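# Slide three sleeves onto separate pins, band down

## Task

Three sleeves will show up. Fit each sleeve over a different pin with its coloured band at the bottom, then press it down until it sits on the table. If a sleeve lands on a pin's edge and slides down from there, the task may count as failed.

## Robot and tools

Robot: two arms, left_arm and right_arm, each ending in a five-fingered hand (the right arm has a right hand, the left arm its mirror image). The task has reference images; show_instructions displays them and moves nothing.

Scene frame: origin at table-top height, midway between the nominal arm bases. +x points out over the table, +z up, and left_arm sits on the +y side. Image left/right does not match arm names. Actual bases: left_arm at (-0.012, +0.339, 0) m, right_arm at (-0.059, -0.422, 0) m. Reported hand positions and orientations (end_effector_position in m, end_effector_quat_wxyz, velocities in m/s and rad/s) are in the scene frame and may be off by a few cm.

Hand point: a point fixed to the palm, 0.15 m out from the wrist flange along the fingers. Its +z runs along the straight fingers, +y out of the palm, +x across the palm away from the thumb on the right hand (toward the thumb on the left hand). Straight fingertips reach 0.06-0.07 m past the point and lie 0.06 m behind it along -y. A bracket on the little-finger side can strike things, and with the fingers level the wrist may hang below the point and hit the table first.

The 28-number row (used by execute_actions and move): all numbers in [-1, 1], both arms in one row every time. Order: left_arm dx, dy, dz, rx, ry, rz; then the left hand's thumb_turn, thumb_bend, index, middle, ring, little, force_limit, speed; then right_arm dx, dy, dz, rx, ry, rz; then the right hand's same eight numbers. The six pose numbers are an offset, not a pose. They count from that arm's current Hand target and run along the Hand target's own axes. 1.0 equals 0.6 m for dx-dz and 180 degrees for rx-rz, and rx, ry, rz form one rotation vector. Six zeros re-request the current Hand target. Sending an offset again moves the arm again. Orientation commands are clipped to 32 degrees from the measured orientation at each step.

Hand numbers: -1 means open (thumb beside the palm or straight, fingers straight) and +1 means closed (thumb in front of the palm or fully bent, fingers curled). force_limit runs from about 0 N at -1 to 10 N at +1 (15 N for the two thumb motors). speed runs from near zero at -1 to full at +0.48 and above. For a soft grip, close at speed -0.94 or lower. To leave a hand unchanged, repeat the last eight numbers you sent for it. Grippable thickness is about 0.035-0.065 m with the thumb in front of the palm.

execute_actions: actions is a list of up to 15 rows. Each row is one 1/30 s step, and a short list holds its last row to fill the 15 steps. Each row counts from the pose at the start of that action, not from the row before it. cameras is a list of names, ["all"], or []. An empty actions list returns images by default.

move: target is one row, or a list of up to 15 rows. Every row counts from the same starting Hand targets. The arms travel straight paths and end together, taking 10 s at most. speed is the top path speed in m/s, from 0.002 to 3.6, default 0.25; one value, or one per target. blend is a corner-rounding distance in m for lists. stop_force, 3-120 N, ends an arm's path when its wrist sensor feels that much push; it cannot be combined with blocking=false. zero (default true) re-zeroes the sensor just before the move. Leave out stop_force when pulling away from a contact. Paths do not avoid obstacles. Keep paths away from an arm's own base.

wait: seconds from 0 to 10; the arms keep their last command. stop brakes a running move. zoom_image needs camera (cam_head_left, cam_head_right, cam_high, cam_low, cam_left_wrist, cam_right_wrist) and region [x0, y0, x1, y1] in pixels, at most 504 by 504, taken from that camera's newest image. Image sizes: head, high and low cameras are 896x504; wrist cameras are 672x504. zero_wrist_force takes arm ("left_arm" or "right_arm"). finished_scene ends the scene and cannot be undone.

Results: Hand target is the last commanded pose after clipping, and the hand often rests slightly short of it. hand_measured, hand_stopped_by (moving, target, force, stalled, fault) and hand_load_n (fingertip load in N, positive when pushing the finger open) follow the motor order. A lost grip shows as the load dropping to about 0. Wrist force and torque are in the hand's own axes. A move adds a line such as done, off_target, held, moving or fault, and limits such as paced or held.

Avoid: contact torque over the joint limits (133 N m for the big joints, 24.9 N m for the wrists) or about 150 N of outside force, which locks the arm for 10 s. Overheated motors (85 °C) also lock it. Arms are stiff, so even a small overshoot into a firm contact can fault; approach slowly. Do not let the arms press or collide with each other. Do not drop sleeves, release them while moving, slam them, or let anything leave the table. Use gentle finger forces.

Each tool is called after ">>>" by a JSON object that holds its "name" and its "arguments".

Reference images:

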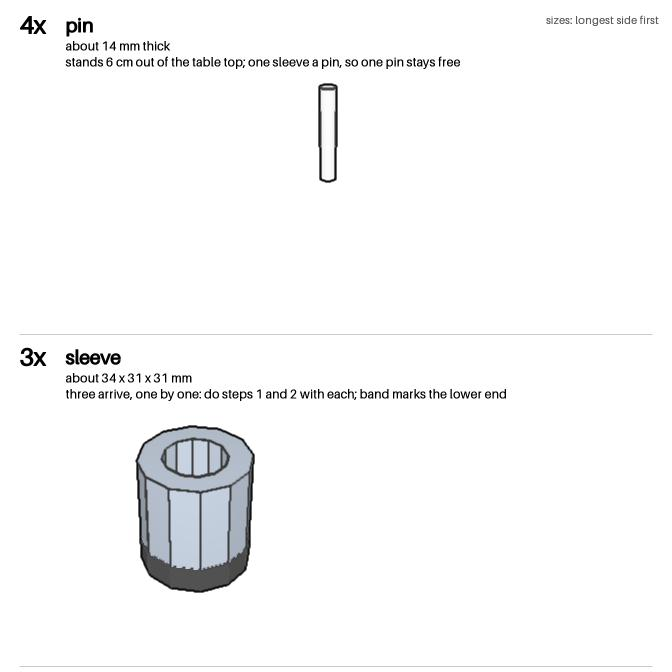

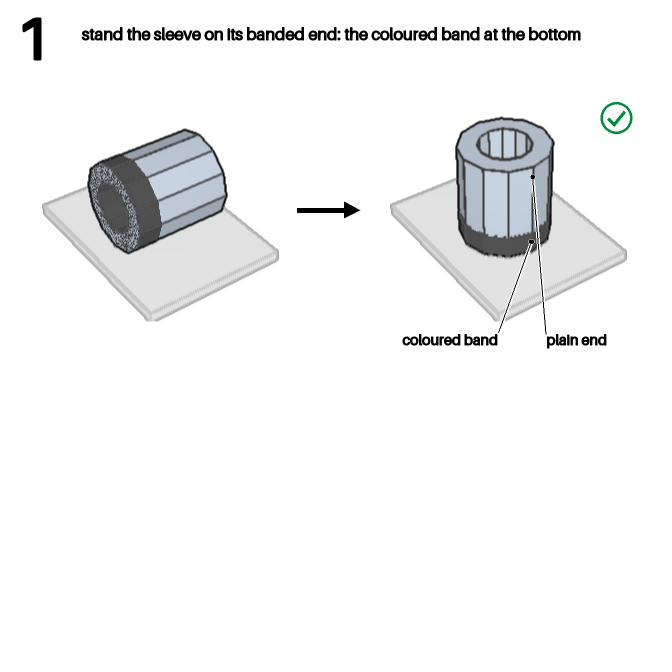

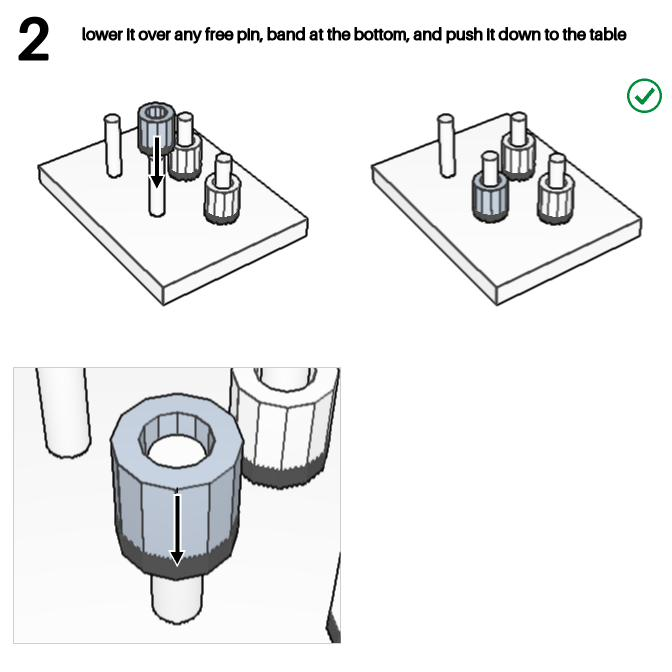

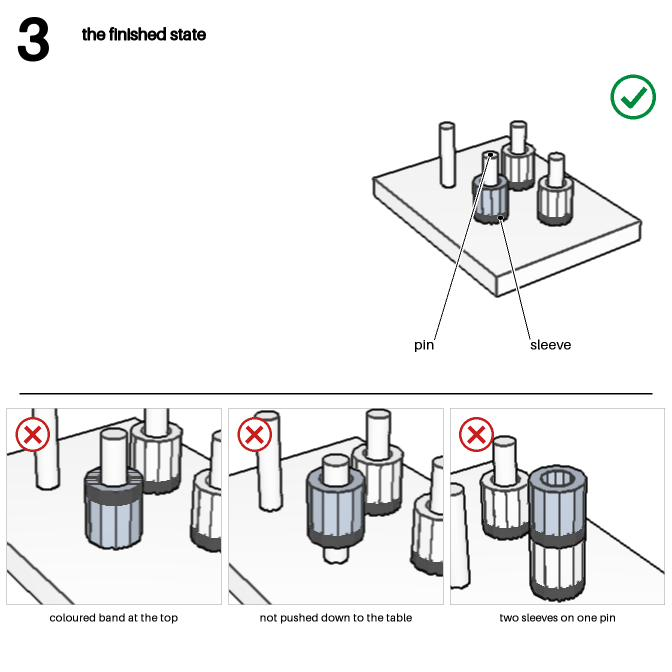

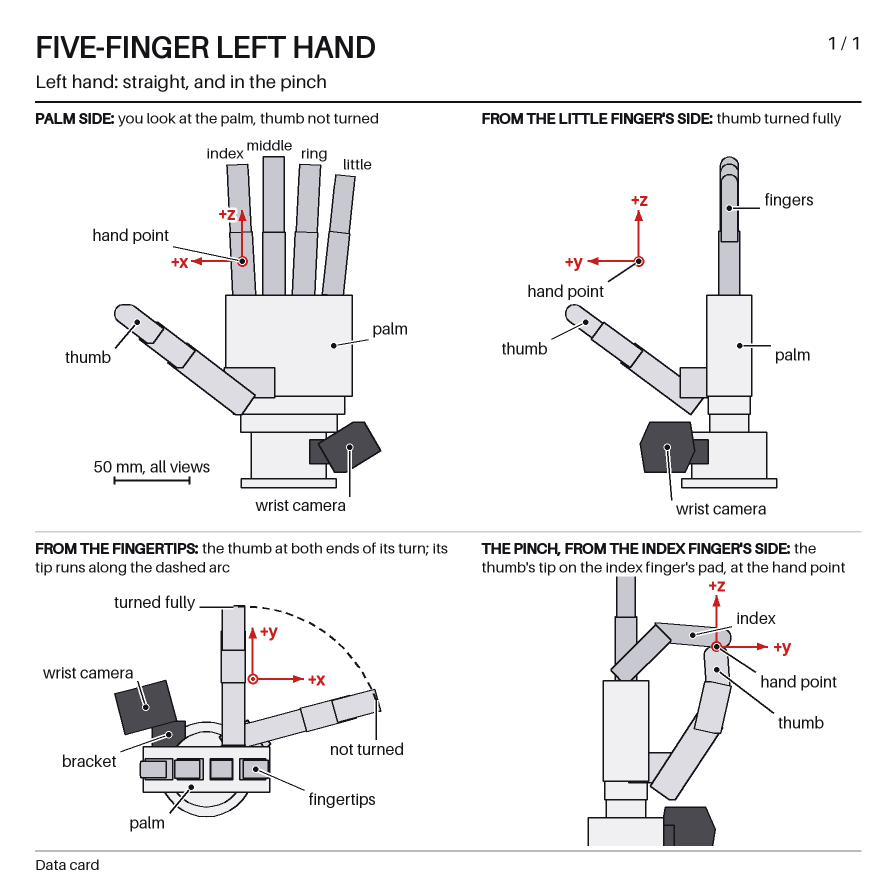

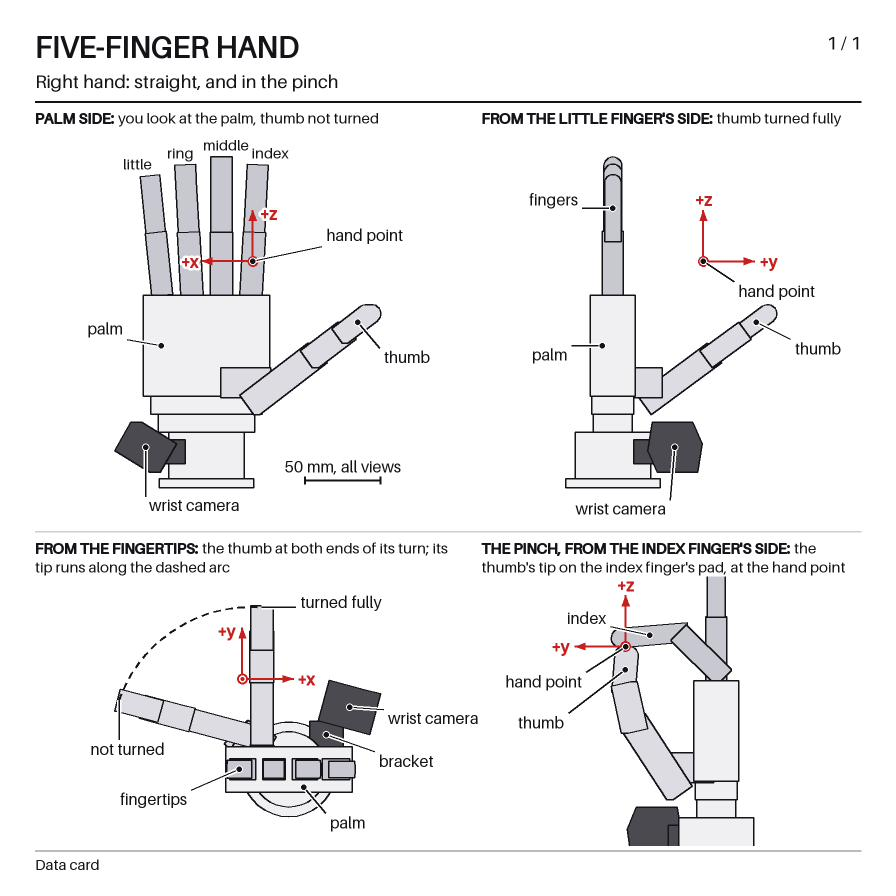

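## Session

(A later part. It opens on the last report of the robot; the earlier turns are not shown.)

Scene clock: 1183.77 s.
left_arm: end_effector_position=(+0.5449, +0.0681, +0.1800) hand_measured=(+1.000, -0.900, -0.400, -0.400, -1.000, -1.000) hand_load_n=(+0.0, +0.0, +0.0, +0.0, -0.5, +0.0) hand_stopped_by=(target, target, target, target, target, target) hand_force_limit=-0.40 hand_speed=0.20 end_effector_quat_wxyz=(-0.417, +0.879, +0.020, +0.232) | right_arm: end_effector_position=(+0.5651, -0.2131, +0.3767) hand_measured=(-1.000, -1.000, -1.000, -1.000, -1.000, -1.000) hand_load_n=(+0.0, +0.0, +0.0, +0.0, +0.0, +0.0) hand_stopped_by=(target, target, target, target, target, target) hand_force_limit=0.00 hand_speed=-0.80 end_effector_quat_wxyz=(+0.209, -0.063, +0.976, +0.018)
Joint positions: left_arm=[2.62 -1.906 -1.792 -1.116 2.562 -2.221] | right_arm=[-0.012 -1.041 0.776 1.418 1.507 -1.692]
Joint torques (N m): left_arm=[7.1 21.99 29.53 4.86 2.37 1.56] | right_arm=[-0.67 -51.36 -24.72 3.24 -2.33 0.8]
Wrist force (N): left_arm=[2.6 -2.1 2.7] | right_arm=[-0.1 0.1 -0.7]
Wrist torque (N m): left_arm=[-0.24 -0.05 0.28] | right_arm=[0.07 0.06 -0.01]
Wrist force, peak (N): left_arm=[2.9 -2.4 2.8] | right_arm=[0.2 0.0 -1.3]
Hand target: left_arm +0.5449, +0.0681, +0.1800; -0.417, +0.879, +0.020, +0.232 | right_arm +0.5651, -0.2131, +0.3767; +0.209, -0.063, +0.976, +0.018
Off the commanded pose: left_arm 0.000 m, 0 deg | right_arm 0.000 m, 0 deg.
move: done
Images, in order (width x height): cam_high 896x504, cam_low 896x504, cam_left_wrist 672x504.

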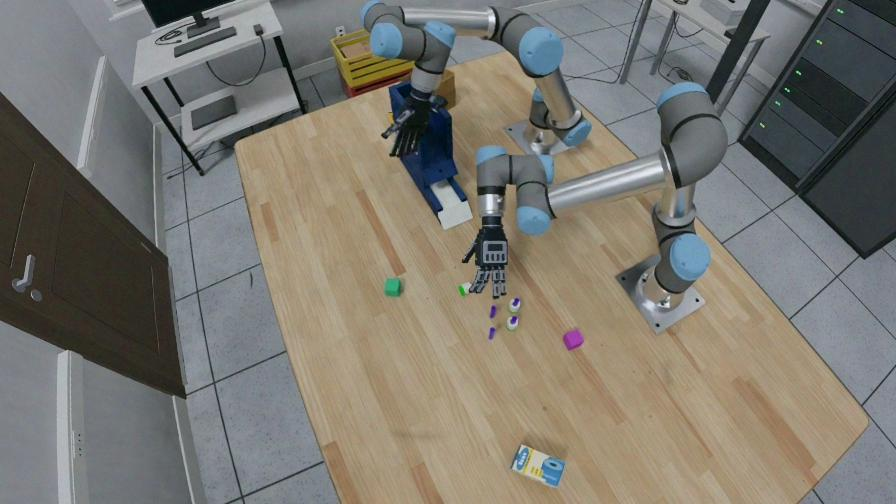

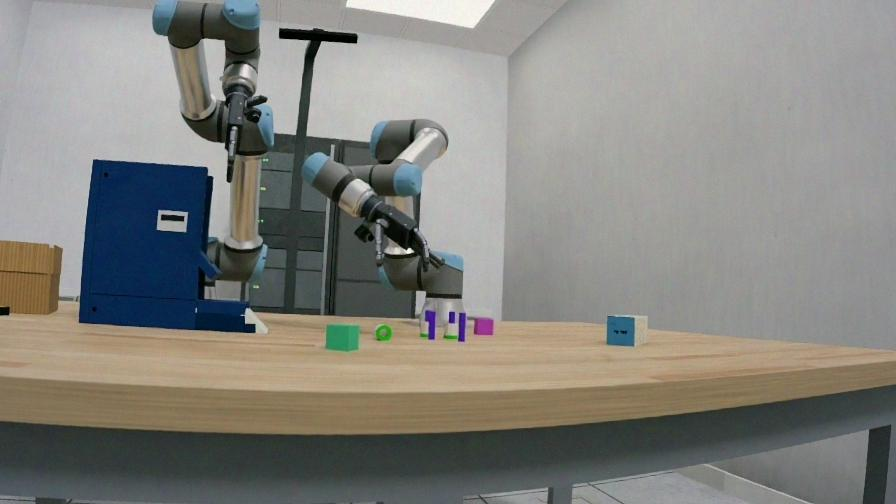

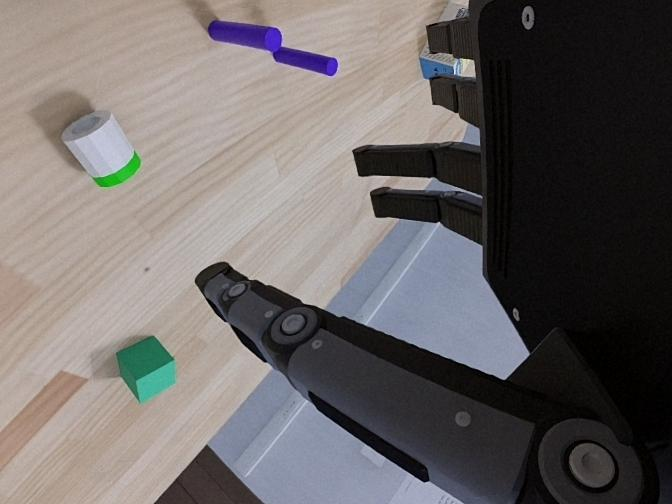

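>>> {"name": "move", "arguments": {"target": [-0.0566,0.1040,0.0321,0.0094,-0.0161,-0.0121,1,-0.9,-0.4,-0.4,-1,-1,-0.4,0.2,0,0,0,0,0,0,-1,-1,-1,-1,-1,-1,0.0,-0.8], "speed": 0.15, "cameras": ["cam_left_wrist"]}}

>>> {"name": "zoom_image", "arguments": {"camera": "cam_left_wrist", "region": [100, 60, 340, 240]}}

Scene clock: 1205.10 s.
left_arm: end_effector_position=(+0.5363, +0.0470, +0.1100) hand_measured=(+1.000, -0.900, -0.400, -0.400, -1.000, -1.000) hand_load_n=(-0.5, +0.0, +0.0, +0.0, +0.0, +0.0) hand_stopped_by=(target, target, target, target, target, target) hand_force_limit=-0.40 hand_speed=0.20 end_effector_quat_wxyz=(-0.425, +0.877, +0.050, +0.217) | right_arm: end_effector_position=(+0.5651, -0.2131, +0.3767) hand_measured=(-1.000, -1.000, -1.000, -1.000, -1.000, -1.000) hand_load_n=(+0.0, +0.0, +0.0, +0.0, +0.0, +0.0) hand_stopped_by=(target, target, target, target, target, target) hand_force_limit=0.00 hand_speed=-0.80 end_effector_quat_wxyz=(+0.209, -0.063, +0.976, +0.018)
Joint positions: left_arm=[2.577 -2.032 -1.768 -1.178 2.541 -2.418] | right_arm=[-0.012 -1.041 0.776 1.418 1.507 -1.692]
Joint torques (N m): left_arm=[8.96 40.61 7.48 4.8 2.93 -1.51] | right_arm=[-0.79 -51.4 -24.62 3.28 -2.32 0.74]
Wrist force (N): left_arm=[2.7 -2.4 2.6] | right_arm=[-0.1 0.1 -0.8]
Wrist torque (N m): left_arm=[-0.27 -0.08 0.22] | right_arm=[0.06 0.05 0.00]
Wrist force, peak (N): left_arm=[3.4 -3.4 2.5] | right_arm=[0.0 0.0 -1.3]
Hand target: left_arm +0.5363, +0.0471, +0.1099; -0.425, +0.877, +0.050, +0.217 | right_arm +0.5651, -0.2131, +0.3767; +0.209, -0.063, +0.976, +0.018
Off the commanded pose: left_arm 0.000 m, 0 deg | right_arm 0.000 m, 0 deg.
move: done
Images, in order (width x height): cam_left_wrist 672x504.

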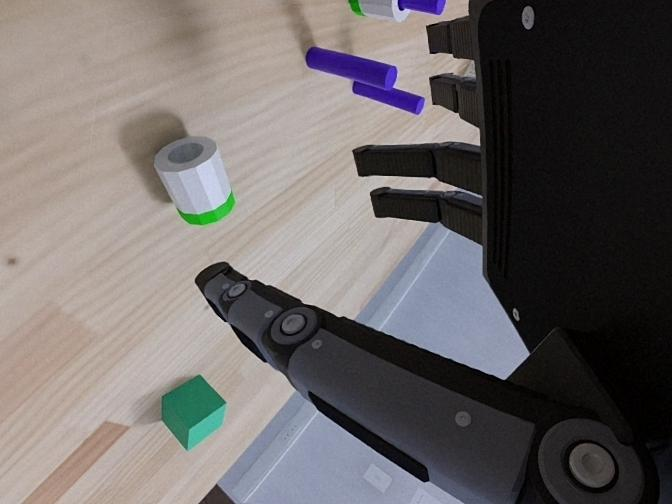

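Scaled by 2.100 from the camera's 672x504 image, which has a finer 960x720 frame.

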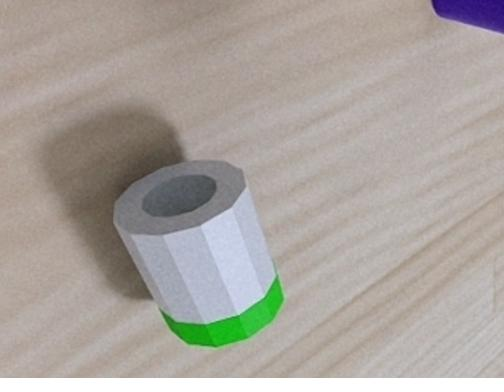

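>>> {"name": "move", "arguments": {"target": [-0.0381,0.0641,0.0382,0.0047,-0.0080,-0.0061,1,-0.9,-0.4,-0.4,-1,-1,-0.4,0.2,0,0,0,0,0,0,-1,-1,-1,-1,-1,-1,0.0,-0.8], "speed": 0.1, "cameras": ["cam_left_wrist"]}}

>>> {"name": "zoom_image", "arguments": {"camera": "cam_left_wrist", "region": [160, 100, 400, 280]}}

Scene clock: 1221.80 s.
left_arm: end_effector_position=(+0.5340, +0.0424, +0.0599) hand_measured=(+1.000, -0.900, -0.400, -0.400, -1.000, -1.000) hand_load_n=(+0.0, +0.0, +0.0, +0.0, +0.0, +0.0) hand_stopped_by=(target, target, target, target, target, target) hand_force_limit=-0.40 hand_speed=0.20 end_effector_quat_wxyz=(-0.428, +0.876, +0.066, +0.210) end_effector_velocity=(-0.001, +0.000, +0.001) end_effector_angular_velocity=(+0.002, +0.004, -0.002) | right_arm: end_effector_position=(+0.5651, -0.2131, +0.3767) hand_measured=(-1.000, -1.000, -1.000, -1.000, -1.000, -1.000) hand_load_n=(+0.0, +0.0, +0.0, +0.0, +0.0, +0.0) hand_stopped_by=(target, target, target, target, target, target) hand_force_limit=0.00 hand_speed=-0.80 end_effector_quat_wxyz=(+0.209, -0.063, +0.976, +0.018)
Joint positions: left_arm=[2.568 -2.12 -1.768 -1.151 2.528 -2.493] | right_arm=[-0.012 -1.041 0.776 1.418 1.507 -1.692]
Joint velocities: left_arm=[0 0.003 -0.001 -0.005 0 0.003] | right_arm=[within noise]
Joint torques (N m): left_arm=[2.96 52.89 23.84 -0.89 2.86 1.63] | right_arm=[-0.47 -51.11 -24.97 3.3 -2.39 0.73]
Wrist force (N): left_arm=[2.4 -2.5 2.6] | right_arm=[-0.1 -0.2 -0.7]
Wrist torque (N m): left_arm=[-0.31 -0.01 0.21] | right_arm=[0.02 0.06 -0.02]
Wrist force, peak (N): left_arm=[3.1 -3.1 2.2] | right_arm=[-0.4 0.0 -1.2]
Hand target: left_arm +0.5339, +0.0425, +0.0599; -0.428, +0.876, +0.066, +0.210 | right_arm +0.5651, -0.2131, +0.3767; +0.209, -0.063, +0.976, +0.018
Off the commanded pose: left_arm 0.000 m, 0 deg | right_arm 0.000 m, 0 deg.
move: done
Images, in order (width x height): cam_left_wrist 672x504.

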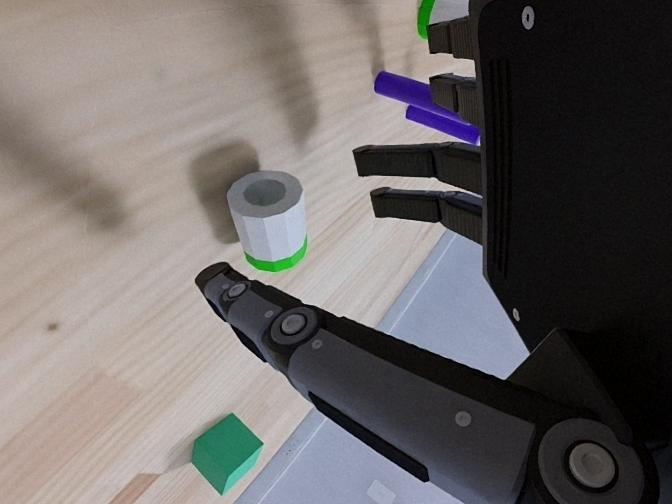

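Scaled by 2.100 from the camera's 672x504 image, which has a finer 960x720 frame.

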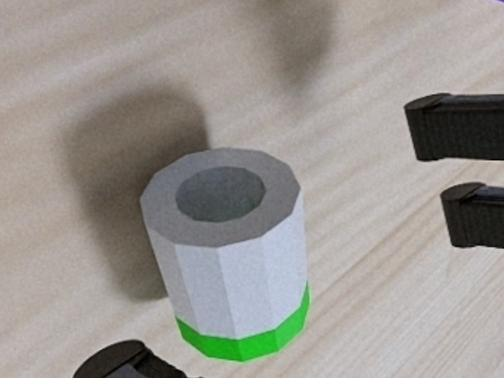

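>>> {"name": "move", "arguments": {"target": [-0.0116,0.0150,0.0014,0.0023,-0.0040,-0.0030,1,-0.9,-0.4,-0.4,-1,-1,-0.4,0.2,0,0,0,0,0,0,-1,-1,-1,-1,-1,-1,0.0,-0.8], "speed": 0.06, "cameras": ["cam_left_wrist"]}}

>>> {"name": "zoom_image", "arguments": {"camera": "cam_left_wrist", "region": [160, 120, 400, 300]}}

Scene clock: 1230.53 s.
left_arm: end_effector_position=(+0.5305, +0.0379, +0.0499) hand_measured=(+1.000, -0.900, -0.400, -0.400, -1.000, -1.000) hand_load_n=(-0.5, +0.0, +0.0, +0.0, +0.0, +0.0) hand_stopped_by=(target, target, target, target, target, target) hand_force_limit=-0.40 hand_speed=0.20 end_effector_quat_wxyz=(-0.430, +0.876, +0.073, +0.206) end_effector_velocity=(+0.001, +0.000, +0.001) end_effector_angular_velocity=(+0.000, +0.000, -0.003) | right_arm: end_effector_position=(+0.5651, -0.2131, +0.3767) hand_measured=(-1.000, -1.000, -1.000, -1.000, -1.000, -1.000) hand_load_n=(+0.0, +0.0, +0.0, +0.0, +0.0, +0.0) hand_stopped_by=(target, target, target, target, target, target) hand_force_limit=0.00 hand_speed=-0.80 end_effector_quat_wxyz=(+0.209, -0.063, +0.976, +0.018)
Joint positions: left_arm=[2.558 -2.141 -1.754 -1.181 2.519 -2.537] | right_arm=[-0.012 -1.041 0.776 1.418 1.507 -1.692]
Joint velocities: left_arm=[0 0.001 0.001 0.003 0.001 0.006] | right_arm=[within noise]
Joint torques (N m): left_arm=[2.68 53.88 12.47 4.53 2.16 1.58] | right_arm=[-0.08 -51.1 -25.47 3.26 -2.34 0.62]
Wrist force (N): left_arm=[2.4 -2.4 2.7] | right_arm=[0.0 0.1 -0.8]
Wrist torque (N m): left_arm=[-0.29 -0.02 0.25] | right_arm=[0.08 0.05 0.00]
Wrist force, peak (N): left_arm=[2.8 -2.7 2.8] | right_arm=[-0.1 -0.1 -1.3]
Hand target: left_arm +0.5306, +0.0380, +0.0500; -0.430, +0.876, +0.073, +0.206 | right_arm +0.5651, -0.2131, +0.3767; +0.209, -0.063, +0.976, +0.018
Off the commanded pose: left_arm 0.000 m, 0 deg | right_arm 0.000 m, 0 deg.
move: done
Images, in order (width x height): cam_left_wrist 672x504.

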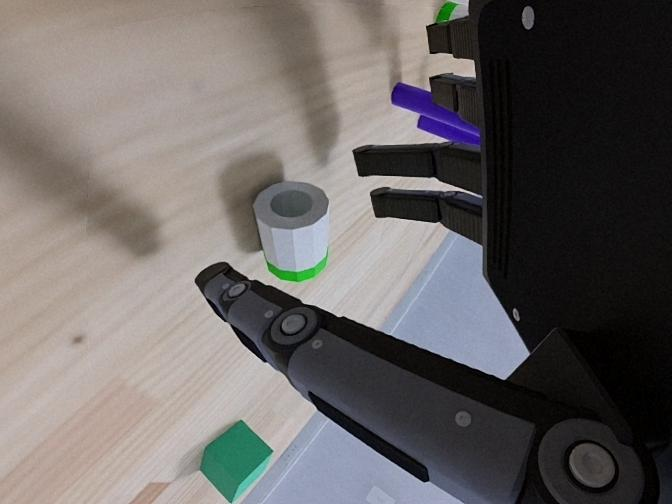

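Scaled by 2.100 from the camera's 672x504 image, which has a finer 960x720 frame.

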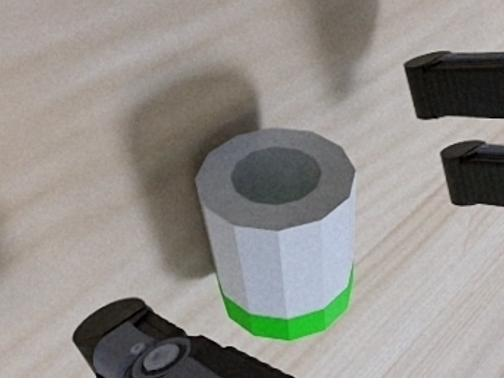

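>>> {"name": "move", "arguments": {"target": [[-0.0025,0.0065,0.0003,-0.0035,0.0060,0.0045,1,-0.9,-0.4,-0.4,-1,-1,-0.4,0.2,0,0,0,0,0,0,-1,-1,-1,-1,-1,-1,0.0,-0.8],[-0.0025,0.0065,0.0003,-0.0035,0.0060,0.0045,1,-0.7,0.05,-0.03,-1,-1,-0.4,-0.4,0,0,0,0,0,0,-1,-1,-1,-1,-1,-1,0.0,-0.8]], "speed": [0.04,0.04], "cameras": ["cam_left_wrist","cam_low"]}}

>>> {"name": "zoom_image", "arguments": {"camera": "cam_left_wrist", "region": [180, 140, 400, 300]}}

Scene clock: 1243.67 s.
left_arm: end_effector_position=(+0.5304, +0.0358, +0.0464) hand_measured=(+1.000, -0.700, +0.050, -0.030, -1.000, -1.000) hand_load_n=(+0.0, +0.0, +0.0, +0.0, +0.0, +0.0) hand_stopped_by=(target, target, target, target, target, target) hand_force_limit=-0.40 hand_speed=-0.40 end_effector_quat_wxyz=(-0.428, +0.877, +0.062, +0.211) | right_arm: end_effector_position=(+0.5651, -0.2131, +0.3767) hand_measured=(-1.000, -1.000, -1.000, -1.000, -1.000, -1.000) hand_load_n=(+0.0, +0.0, +0.0, +0.0, +0.0, +0.0) hand_stopped_by=(target, target, target, target, target, target) hand_force_limit=0.00 hand_speed=-0.80 end_effector_quat_wxyz=(+0.209, -0.063, +0.976, +0.018)
Joint positions: left_arm=[2.555 -2.143 -1.772 -1.129 2.527 -2.499] | right_arm=[-0.012 -1.041 0.776 1.418 1.507 -1.692]
Joint torques (N m): left_arm=[3.34 45.28 27.91 -0.92 -0.12 -2.05] | right_arm=[-0.16 -51.38 -24.97 3.24 -2.39 0.6]
Wrist force (N): left_arm=[2.4 -2.4 2.6] | right_arm=[0.0 0.1 -1.0]
Wrist torque (N m): left_arm=[-0.29 0.00 0.29] | right_arm=[0.08 0.04 0.00]
Wrist force, peak (N): left_arm=[2.7 -2.6 2.8] | right_arm=[0.3 0.2 -1.2]
Hand target: left_arm +0.5305, +0.0358, +0.0465; -0.428, +0.877, +0.062, +0.211 | right_arm +0.5651, -0.2131, +0.3767; +0.209, -0.063, +0.976, +0.018
Off the commanded pose: left_arm 0.000 m, 0 deg | right_arm 0.000 m, 0 deg.
move: done
Images, in order (width x height): cam_low 896x504, cam_left_wrist 672x504.

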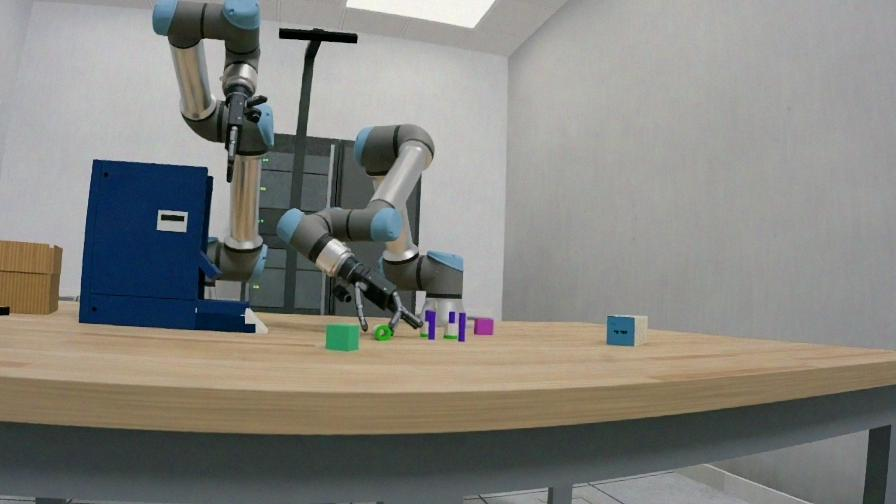

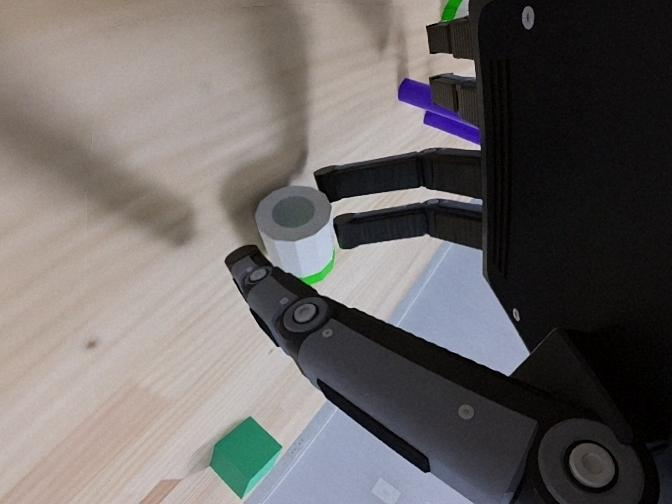

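Scaled by 2.291 from the camera's 672x504 image, which has a finer 960x720 frame.

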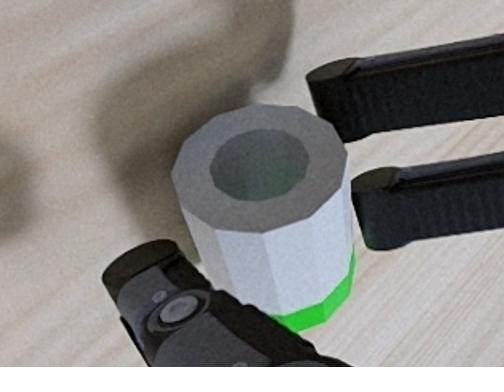

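>>> {"name": "move", "arguments": {"target": [[0,0,0,0,0,0,1,0.0,0.05,-0.03,-1,-1,-0.4,-0.6,0,0,0,0,0,0,-1,-1,-1,-1,-1,-1,0.0,-0.8],[0,0,0,0,0,0,1,0.0,0.05,0.15,-1,-1,-0.6,-0.8,0,0,0,0,0,0,-1,-1,-1,-1,-1,-1,0.0,-0.8]], "speed": 0.04, "cameras": ["cam_left_wrist","cam_low"]}}

>>> {"name": "zoom_image", "arguments": {"camera": "cam_left_wrist", "region": [180, 140, 400, 300]}}

Scene clock: 1247.90 s.
left_arm: end_effector_position=(+0.5305, +0.0358, +0.0465) hand_measured=(+1.000, -0.402, +0.050, -0.016, -1.000, -1.000) hand_load_n=(-0.5, +7.0, +3.5, +5.0, +0.0, +0.0) hand_stopped_by=(target, force, target, force, target, target) hand_force_limit=-0.60 hand_speed=-0.80 end_effector_quat_wxyz=(-0.428, +0.877, +0.062, +0.211) | right_arm: end_effector_position=(+0.5651, -0.2131, +0.3767) hand_measured=(-1.000, -1.000, -1.000, -1.000, -1.000, -1.000) hand_load_n=(+0.0, +0.0, +0.0, +0.0, +0.5, +0.0) hand_stopped_by=(target, target, target, target, target, target) hand_force_limit=0.00 hand_speed=-0.80 end_effector_quat_wxyz=(+0.209, -0.063, +0.976, +0.018)
Joint positions: left_arm=[2.556 -2.143 -1.772 -1.129 2.527 -2.499] | right_arm=[-0.012 -1.041 0.776 1.418 1.507 -1.692]
Joint torques (N m): left_arm=[3.62 50.9 27.32 -0.74 0.13 -1.87] | right_arm=[-0.69 -51.78 -24.74 3.28 -2.31 0.66]
Wrist force (N): left_arm=[2.6 -2.3 2.7] | right_arm=[0.1 0.0 -0.8]
Wrist torque (N m): left_arm=[-0.29 -0.03 0.29] | right_arm=[0.07 0.04 0.00]
Wrist force, peak (N): left_arm=[2.7 -2.5 2.8] | right_arm=[0.0 0.1 -1.3]
Hand target: left_arm +0.5305, +0.0358, +0.0465; -0.428, +0.877, +0.062, +0.211 | right_arm +0.5651, -0.2131, +0.3767; +0.209, -0.063, +0.976, +0.018
Off the commanded pose: left_arm 0.000 m, 0 deg | right_arm 0.000 m, 0 deg.
move: done
Images, in order (width x height): cam_low 896x504, cam_left_wrist 672x504.

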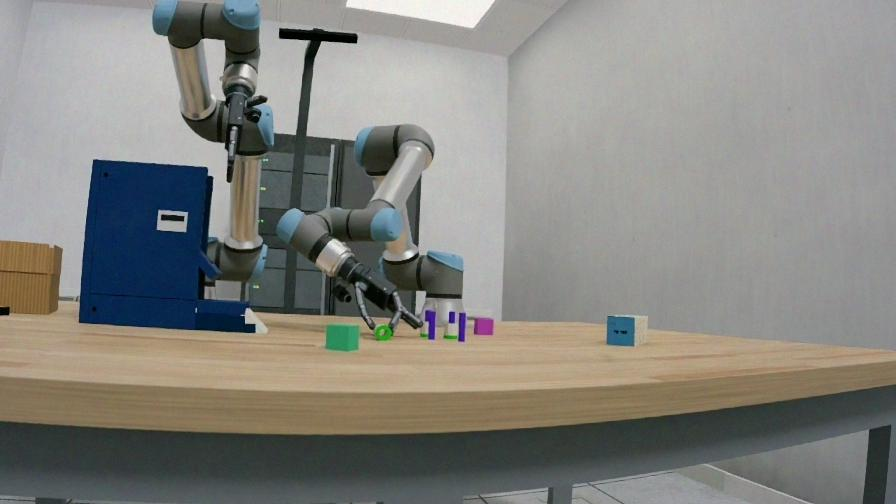

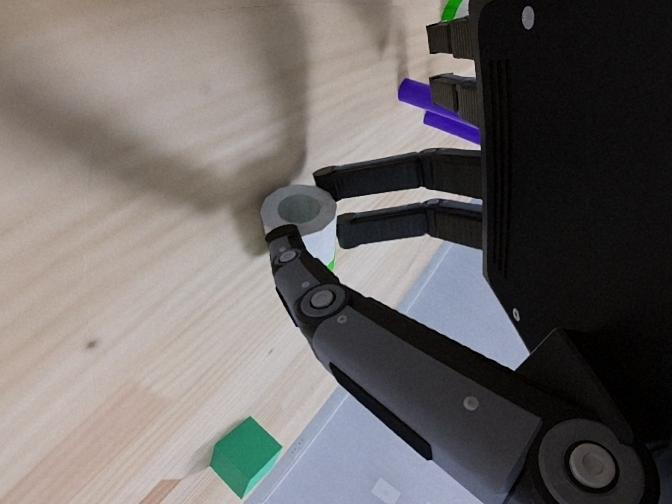

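Scaled by 2.291 from the camera's 672x504 image, which has a finer 960x720 frame.

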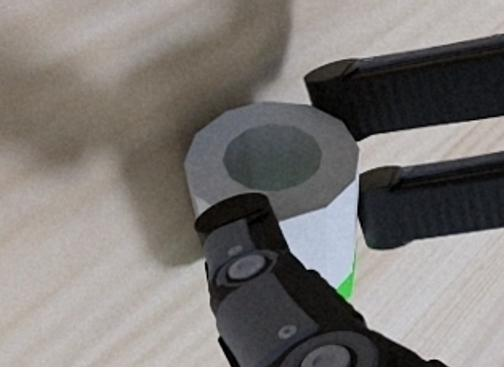

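>>> {"name": "move", "arguments": {"target": [[0.08804,-0.15083,-0.11367,0,0,0,1,0.0,0.05,0.15,-1,-1,-0.6,-0.8,0,0,0,0,0,0,-1,-1,-1,-1,-1,-1,0.0,-0.8],[0.07154,-0.35545,0.14969,-0.1451,-0.5783,0.1054,1,0.0,0.05,0.15,-1,-1,-0.6,-0.8,0,0,0,0,0,0,-1,-1,-1,-1,-1,-1,0.0,-0.8]], "speed": [0.12,0.3], "blend": [0.03,0], "cameras": ["cam_left_wrist","cam_low","cam_high"]}}

Scene clock: 1281.03 s.
left_arm: end_effector_position=(+0.5361, +0.2360, +0.1700) hand_measured=(+1.000, -0.402, +0.050, -0.016, -1.000, -1.000) hand_load_n=(-0.5, +7.0, +4.0, +5.5, +0.0, +0.0) hand_stopped_by=(target, force, target, force, target, target) hand_force_limit=-0.60 hand_speed=-0.80 end_effector_quat_wxyz=(-0.059, +0.766, +0.203, -0.607) | right_arm: end_effector_position=(+0.5651, -0.2131, +0.3767) hand_measured=(-1.000, -1.000, -1.000, -1.000, -1.000, -1.000) hand_load_n=(+0.0, +0.0, +0.0, +0.0, +0.0, +0.0) hand_stopped_by=(target, target, target, target, target, target) hand_force_limit=0.00 hand_speed=-0.80 end_effector_quat_wxyz=(+0.209, -0.063, +0.976, +0.018)
Joint positions: left_arm=[3.317 -2.497 -0.745 -2.783 1.556 -1.931] | right_arm=[-0.012 -1.041 0.776 1.418 1.507 -1.692]
Joint torques (N m): left_arm=[1.29 59.66 9.57 -1.22 0.82 -1.57] | right_arm=[0.31 -51.65 -25.49 3.3 -2.38 0.38]
Wrist force (N): left_arm=[-0.6 -1.1 1.8] | right_arm=[0.1 0.2 -0.9]
Wrist torque (N m): left_arm=[-0.28 -0.02 0.07] | right_arm=[0.09 0.04 0.01]
Wrist force, peak (N): left_arm=[2.7 -2.4 3.0] | right_arm=[-0.2 -0.1 -1.3]
Hand target: left_arm +0.5361, +0.2360, +0.1700; -0.059, +0.766, +0.203, -0.607 | right_arm +0.5651, -0.2131, +0.3767; +0.209, -0.063, +0.976, +0.018
Off the commanded pose: left_arm 0.000 m, 0 deg | right_arm 0.000 m, 0 deg.
move: done
Images, in order (width x height): cam_high 896x504, cam_low 896x504, cam_left_wrist 672x504.

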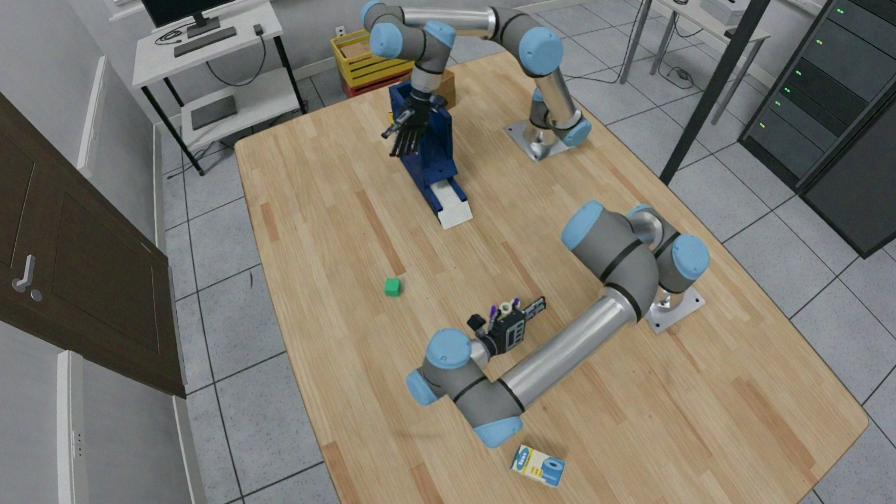

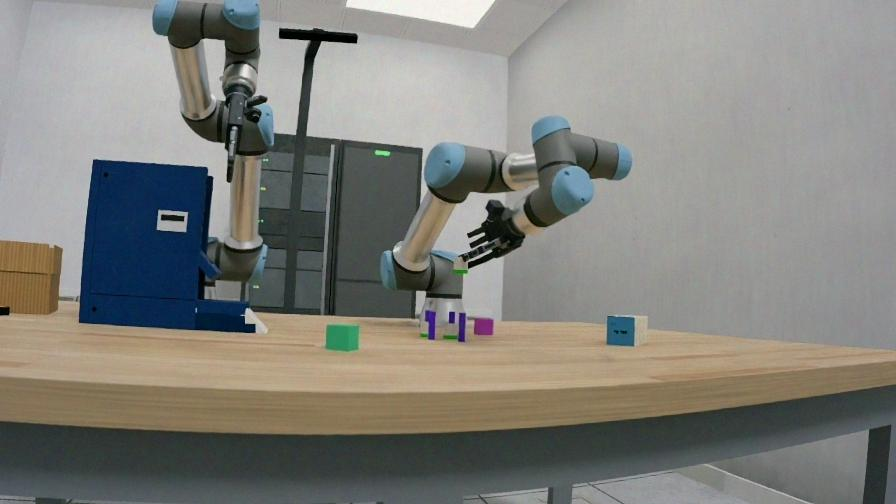

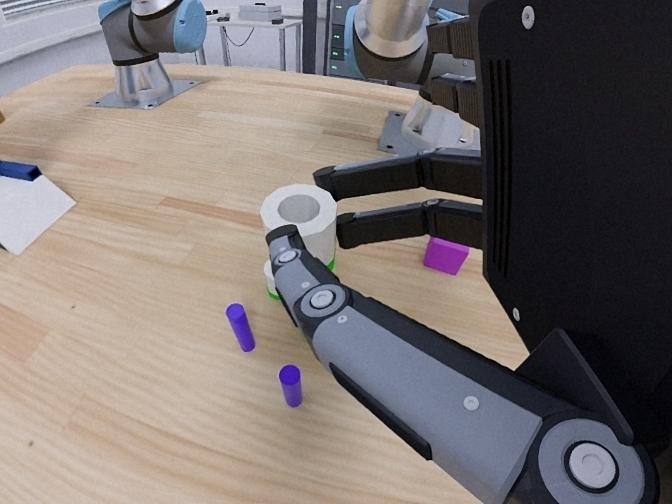

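>>> {"name": "zoom_image", "arguments": {"camera": "cam_left_wrist", "region": [200, 170, 380, 420]}}

>>> {"name": "zoom_image", "arguments": {"camera": "cam_high", "region": [450, 280, 560, 360]}}

>>> {"name": "zoom_image", "arguments": {"camera": "cam_low", "region": [410, 240, 490, 350]}}

Scaled by 2.016 from the camera's 672x504 image, which has a finer 960x720 frame.

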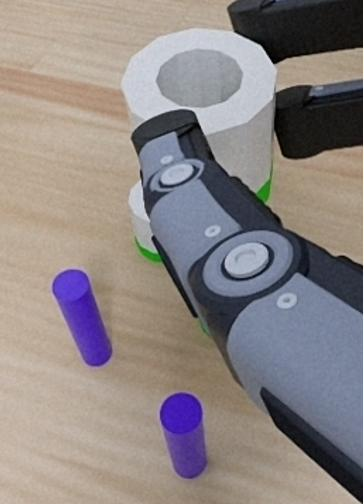

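Scaled by 4.582 from the camera's 896x504 image, which has a finer 1280x720 frame.

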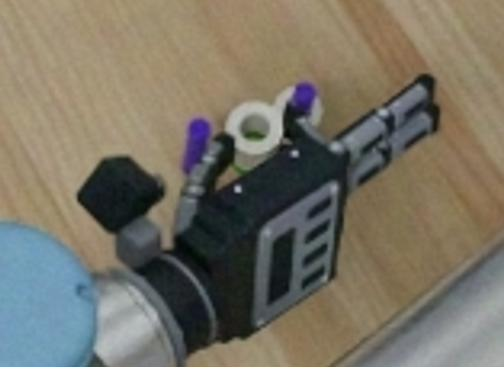

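Scaled by 4.582 from the camera's 896x504 image, which has a finer 1280x720 frame.

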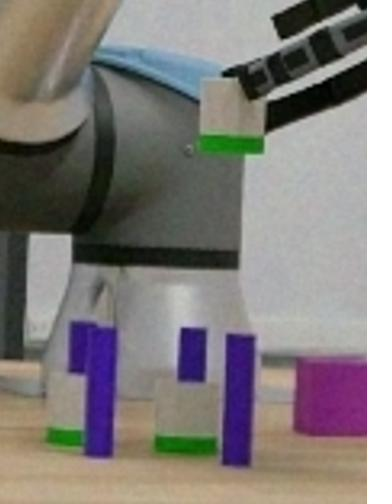

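>>> {"name": "move", "arguments": {"target": [[0.00744,0.00998,-0.03978,0,0,0,1,0.0,0.05,0.15,-1,-1,-0.6,-0.8,0,0,0,0,0,0,-1,-1,-1,-1,-1,-1,0.0,-0.8],[0.09807,0.04375,-0.01434,0,0,0,1,0.0,0.05,0.15,-1,-1,-0.6,-0.8,0,0,0,0,0,0,-1,-1,-1,-1,-1,-1,0.0,-0.8]], "speed": [0.1,0.1], "blend": [0.01,0], "cameras": ["cam_left_wrist","cam_low","cam_high"]}}

>>> {"name": "zoom_image", "arguments": {"camera": "cam_left_wrist", "region": [150, 170, 370, 370]}}

>>> {"name": "zoom_image", "arguments": {"camera": "cam_low", "region": [420, 270, 490, 350]}}

>>> {"name": "zoom_image", "arguments": {"camera": "cam_high", "region": [460, 280, 540, 350]}}

Scene clock: 1305.50 s.
left_arm: end_effector_position=(+0.5611, +0.2360, +0.1099) hand_measured=(+1.000, -0.402, +0.050, -0.016, -1.000, -1.000) hand_load_n=(-0.5, +6.5, +4.0, +5.0, +0.0, +0.0) hand_stopped_by=(target, force, target, force, target, target) hand_force_limit=-0.60 hand_speed=-0.80 end_effector_quat_wxyz=(-0.059, +0.766, +0.203, -0.608) | right_arm: end_effector_position=(+0.5651, -0.2131, +0.3767) hand_measured=(-1.000, -1.000, -1.000, -1.000, -1.000, -1.000) hand_load_n=(+0.0, +0.0, +0.0, +0.0, +0.0, +0.0) hand_stopped_by=(target, target, target, target, target, target) hand_force_limit=0.00 hand_speed=-0.80 end_effector_quat_wxyz=(+0.209, -0.063, +0.976, +0.018)
Joint positions: left_arm=[3.312 -2.615 -0.674 -2.736 1.552 -1.932] | right_arm=[-0.012 -1.041 0.776 1.418 1.507 -1.692]
Joint torques (N m): left_arm=[3.51 70.89 29.7 -3.18 -0.69 0.15] | right_arm=[-0.57 -50.9 -25.01 3.33 -2.37 0.35]
Wrist force (N): left_arm=[-0.7 -0.9 1.9] | right_arm=[-0.1 0.3 -0.9]
Wrist torque (N m): left_arm=[-0.28 0.01 0.07] | right_arm=[0.11 0.06 -0.01]
Wrist force, peak (N): left_arm=[-0.9 -1.4 2.7] | right_arm=[-0.2 -0.1 -1.4]
Hand target: left_arm +0.5611, +0.2360, +0.1100; -0.059, +0.766, +0.203, -0.607 | right_arm +0.5651, -0.2131, +0.3767; +0.209, -0.063, +0.976, +0.018
Off the commanded pose: left_arm 0.000 m, 0 deg | right_arm 0.000 m, 0 deg.
move: done
Images, in order (width x height): cam_high 896x504, cam_low 896x504, cam_left_wrist 672x504.

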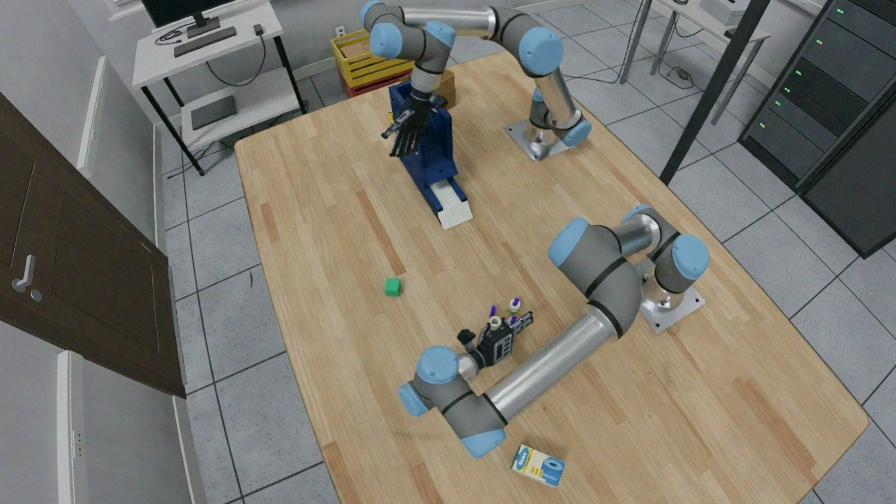

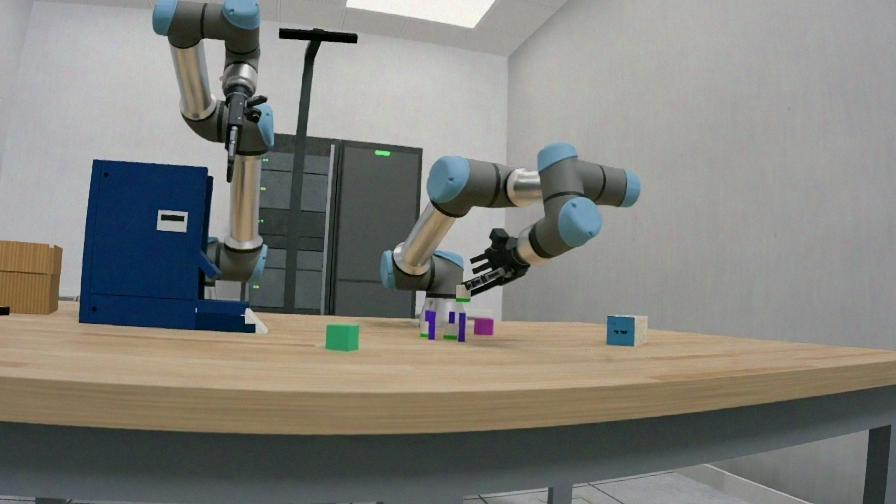

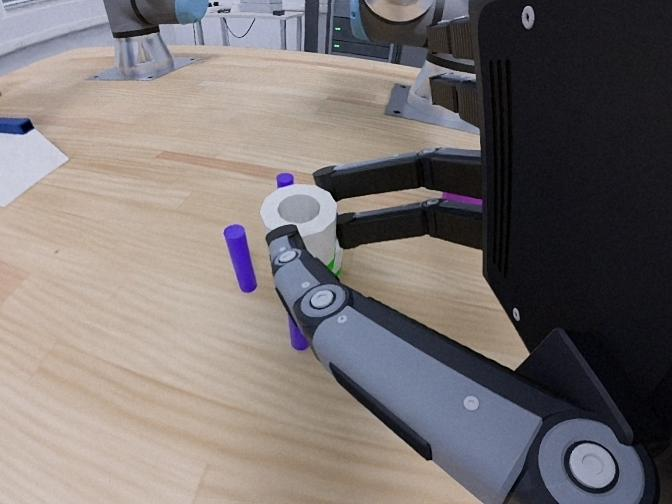

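Scaled by 2.291 from the camera's 672x504 image, which has a finer 960x720 frame.

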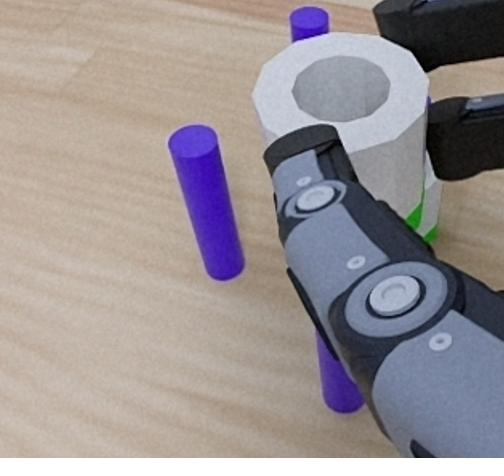

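Scaled by 6.300 from the camera's 896x504 image, which has a finer 1280x720 frame.

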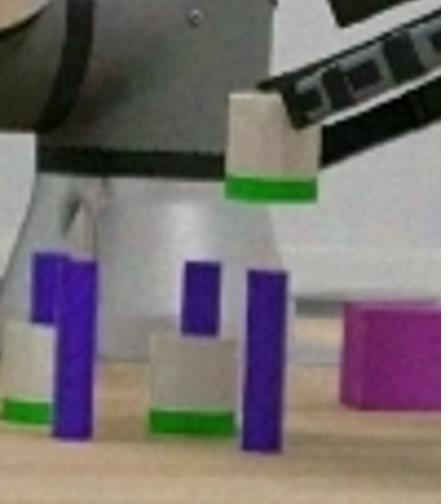

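Scaled by 6.300 from the camera's 896x504 image, which has a finer 1280x720 frame.

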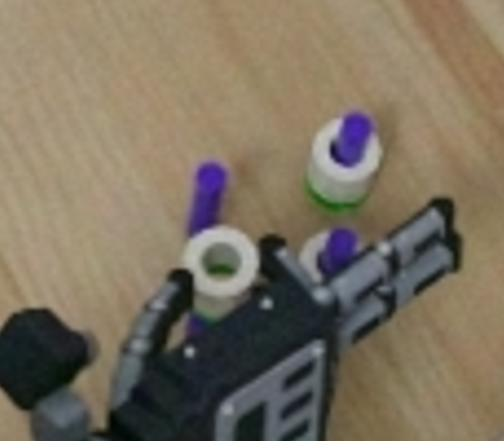

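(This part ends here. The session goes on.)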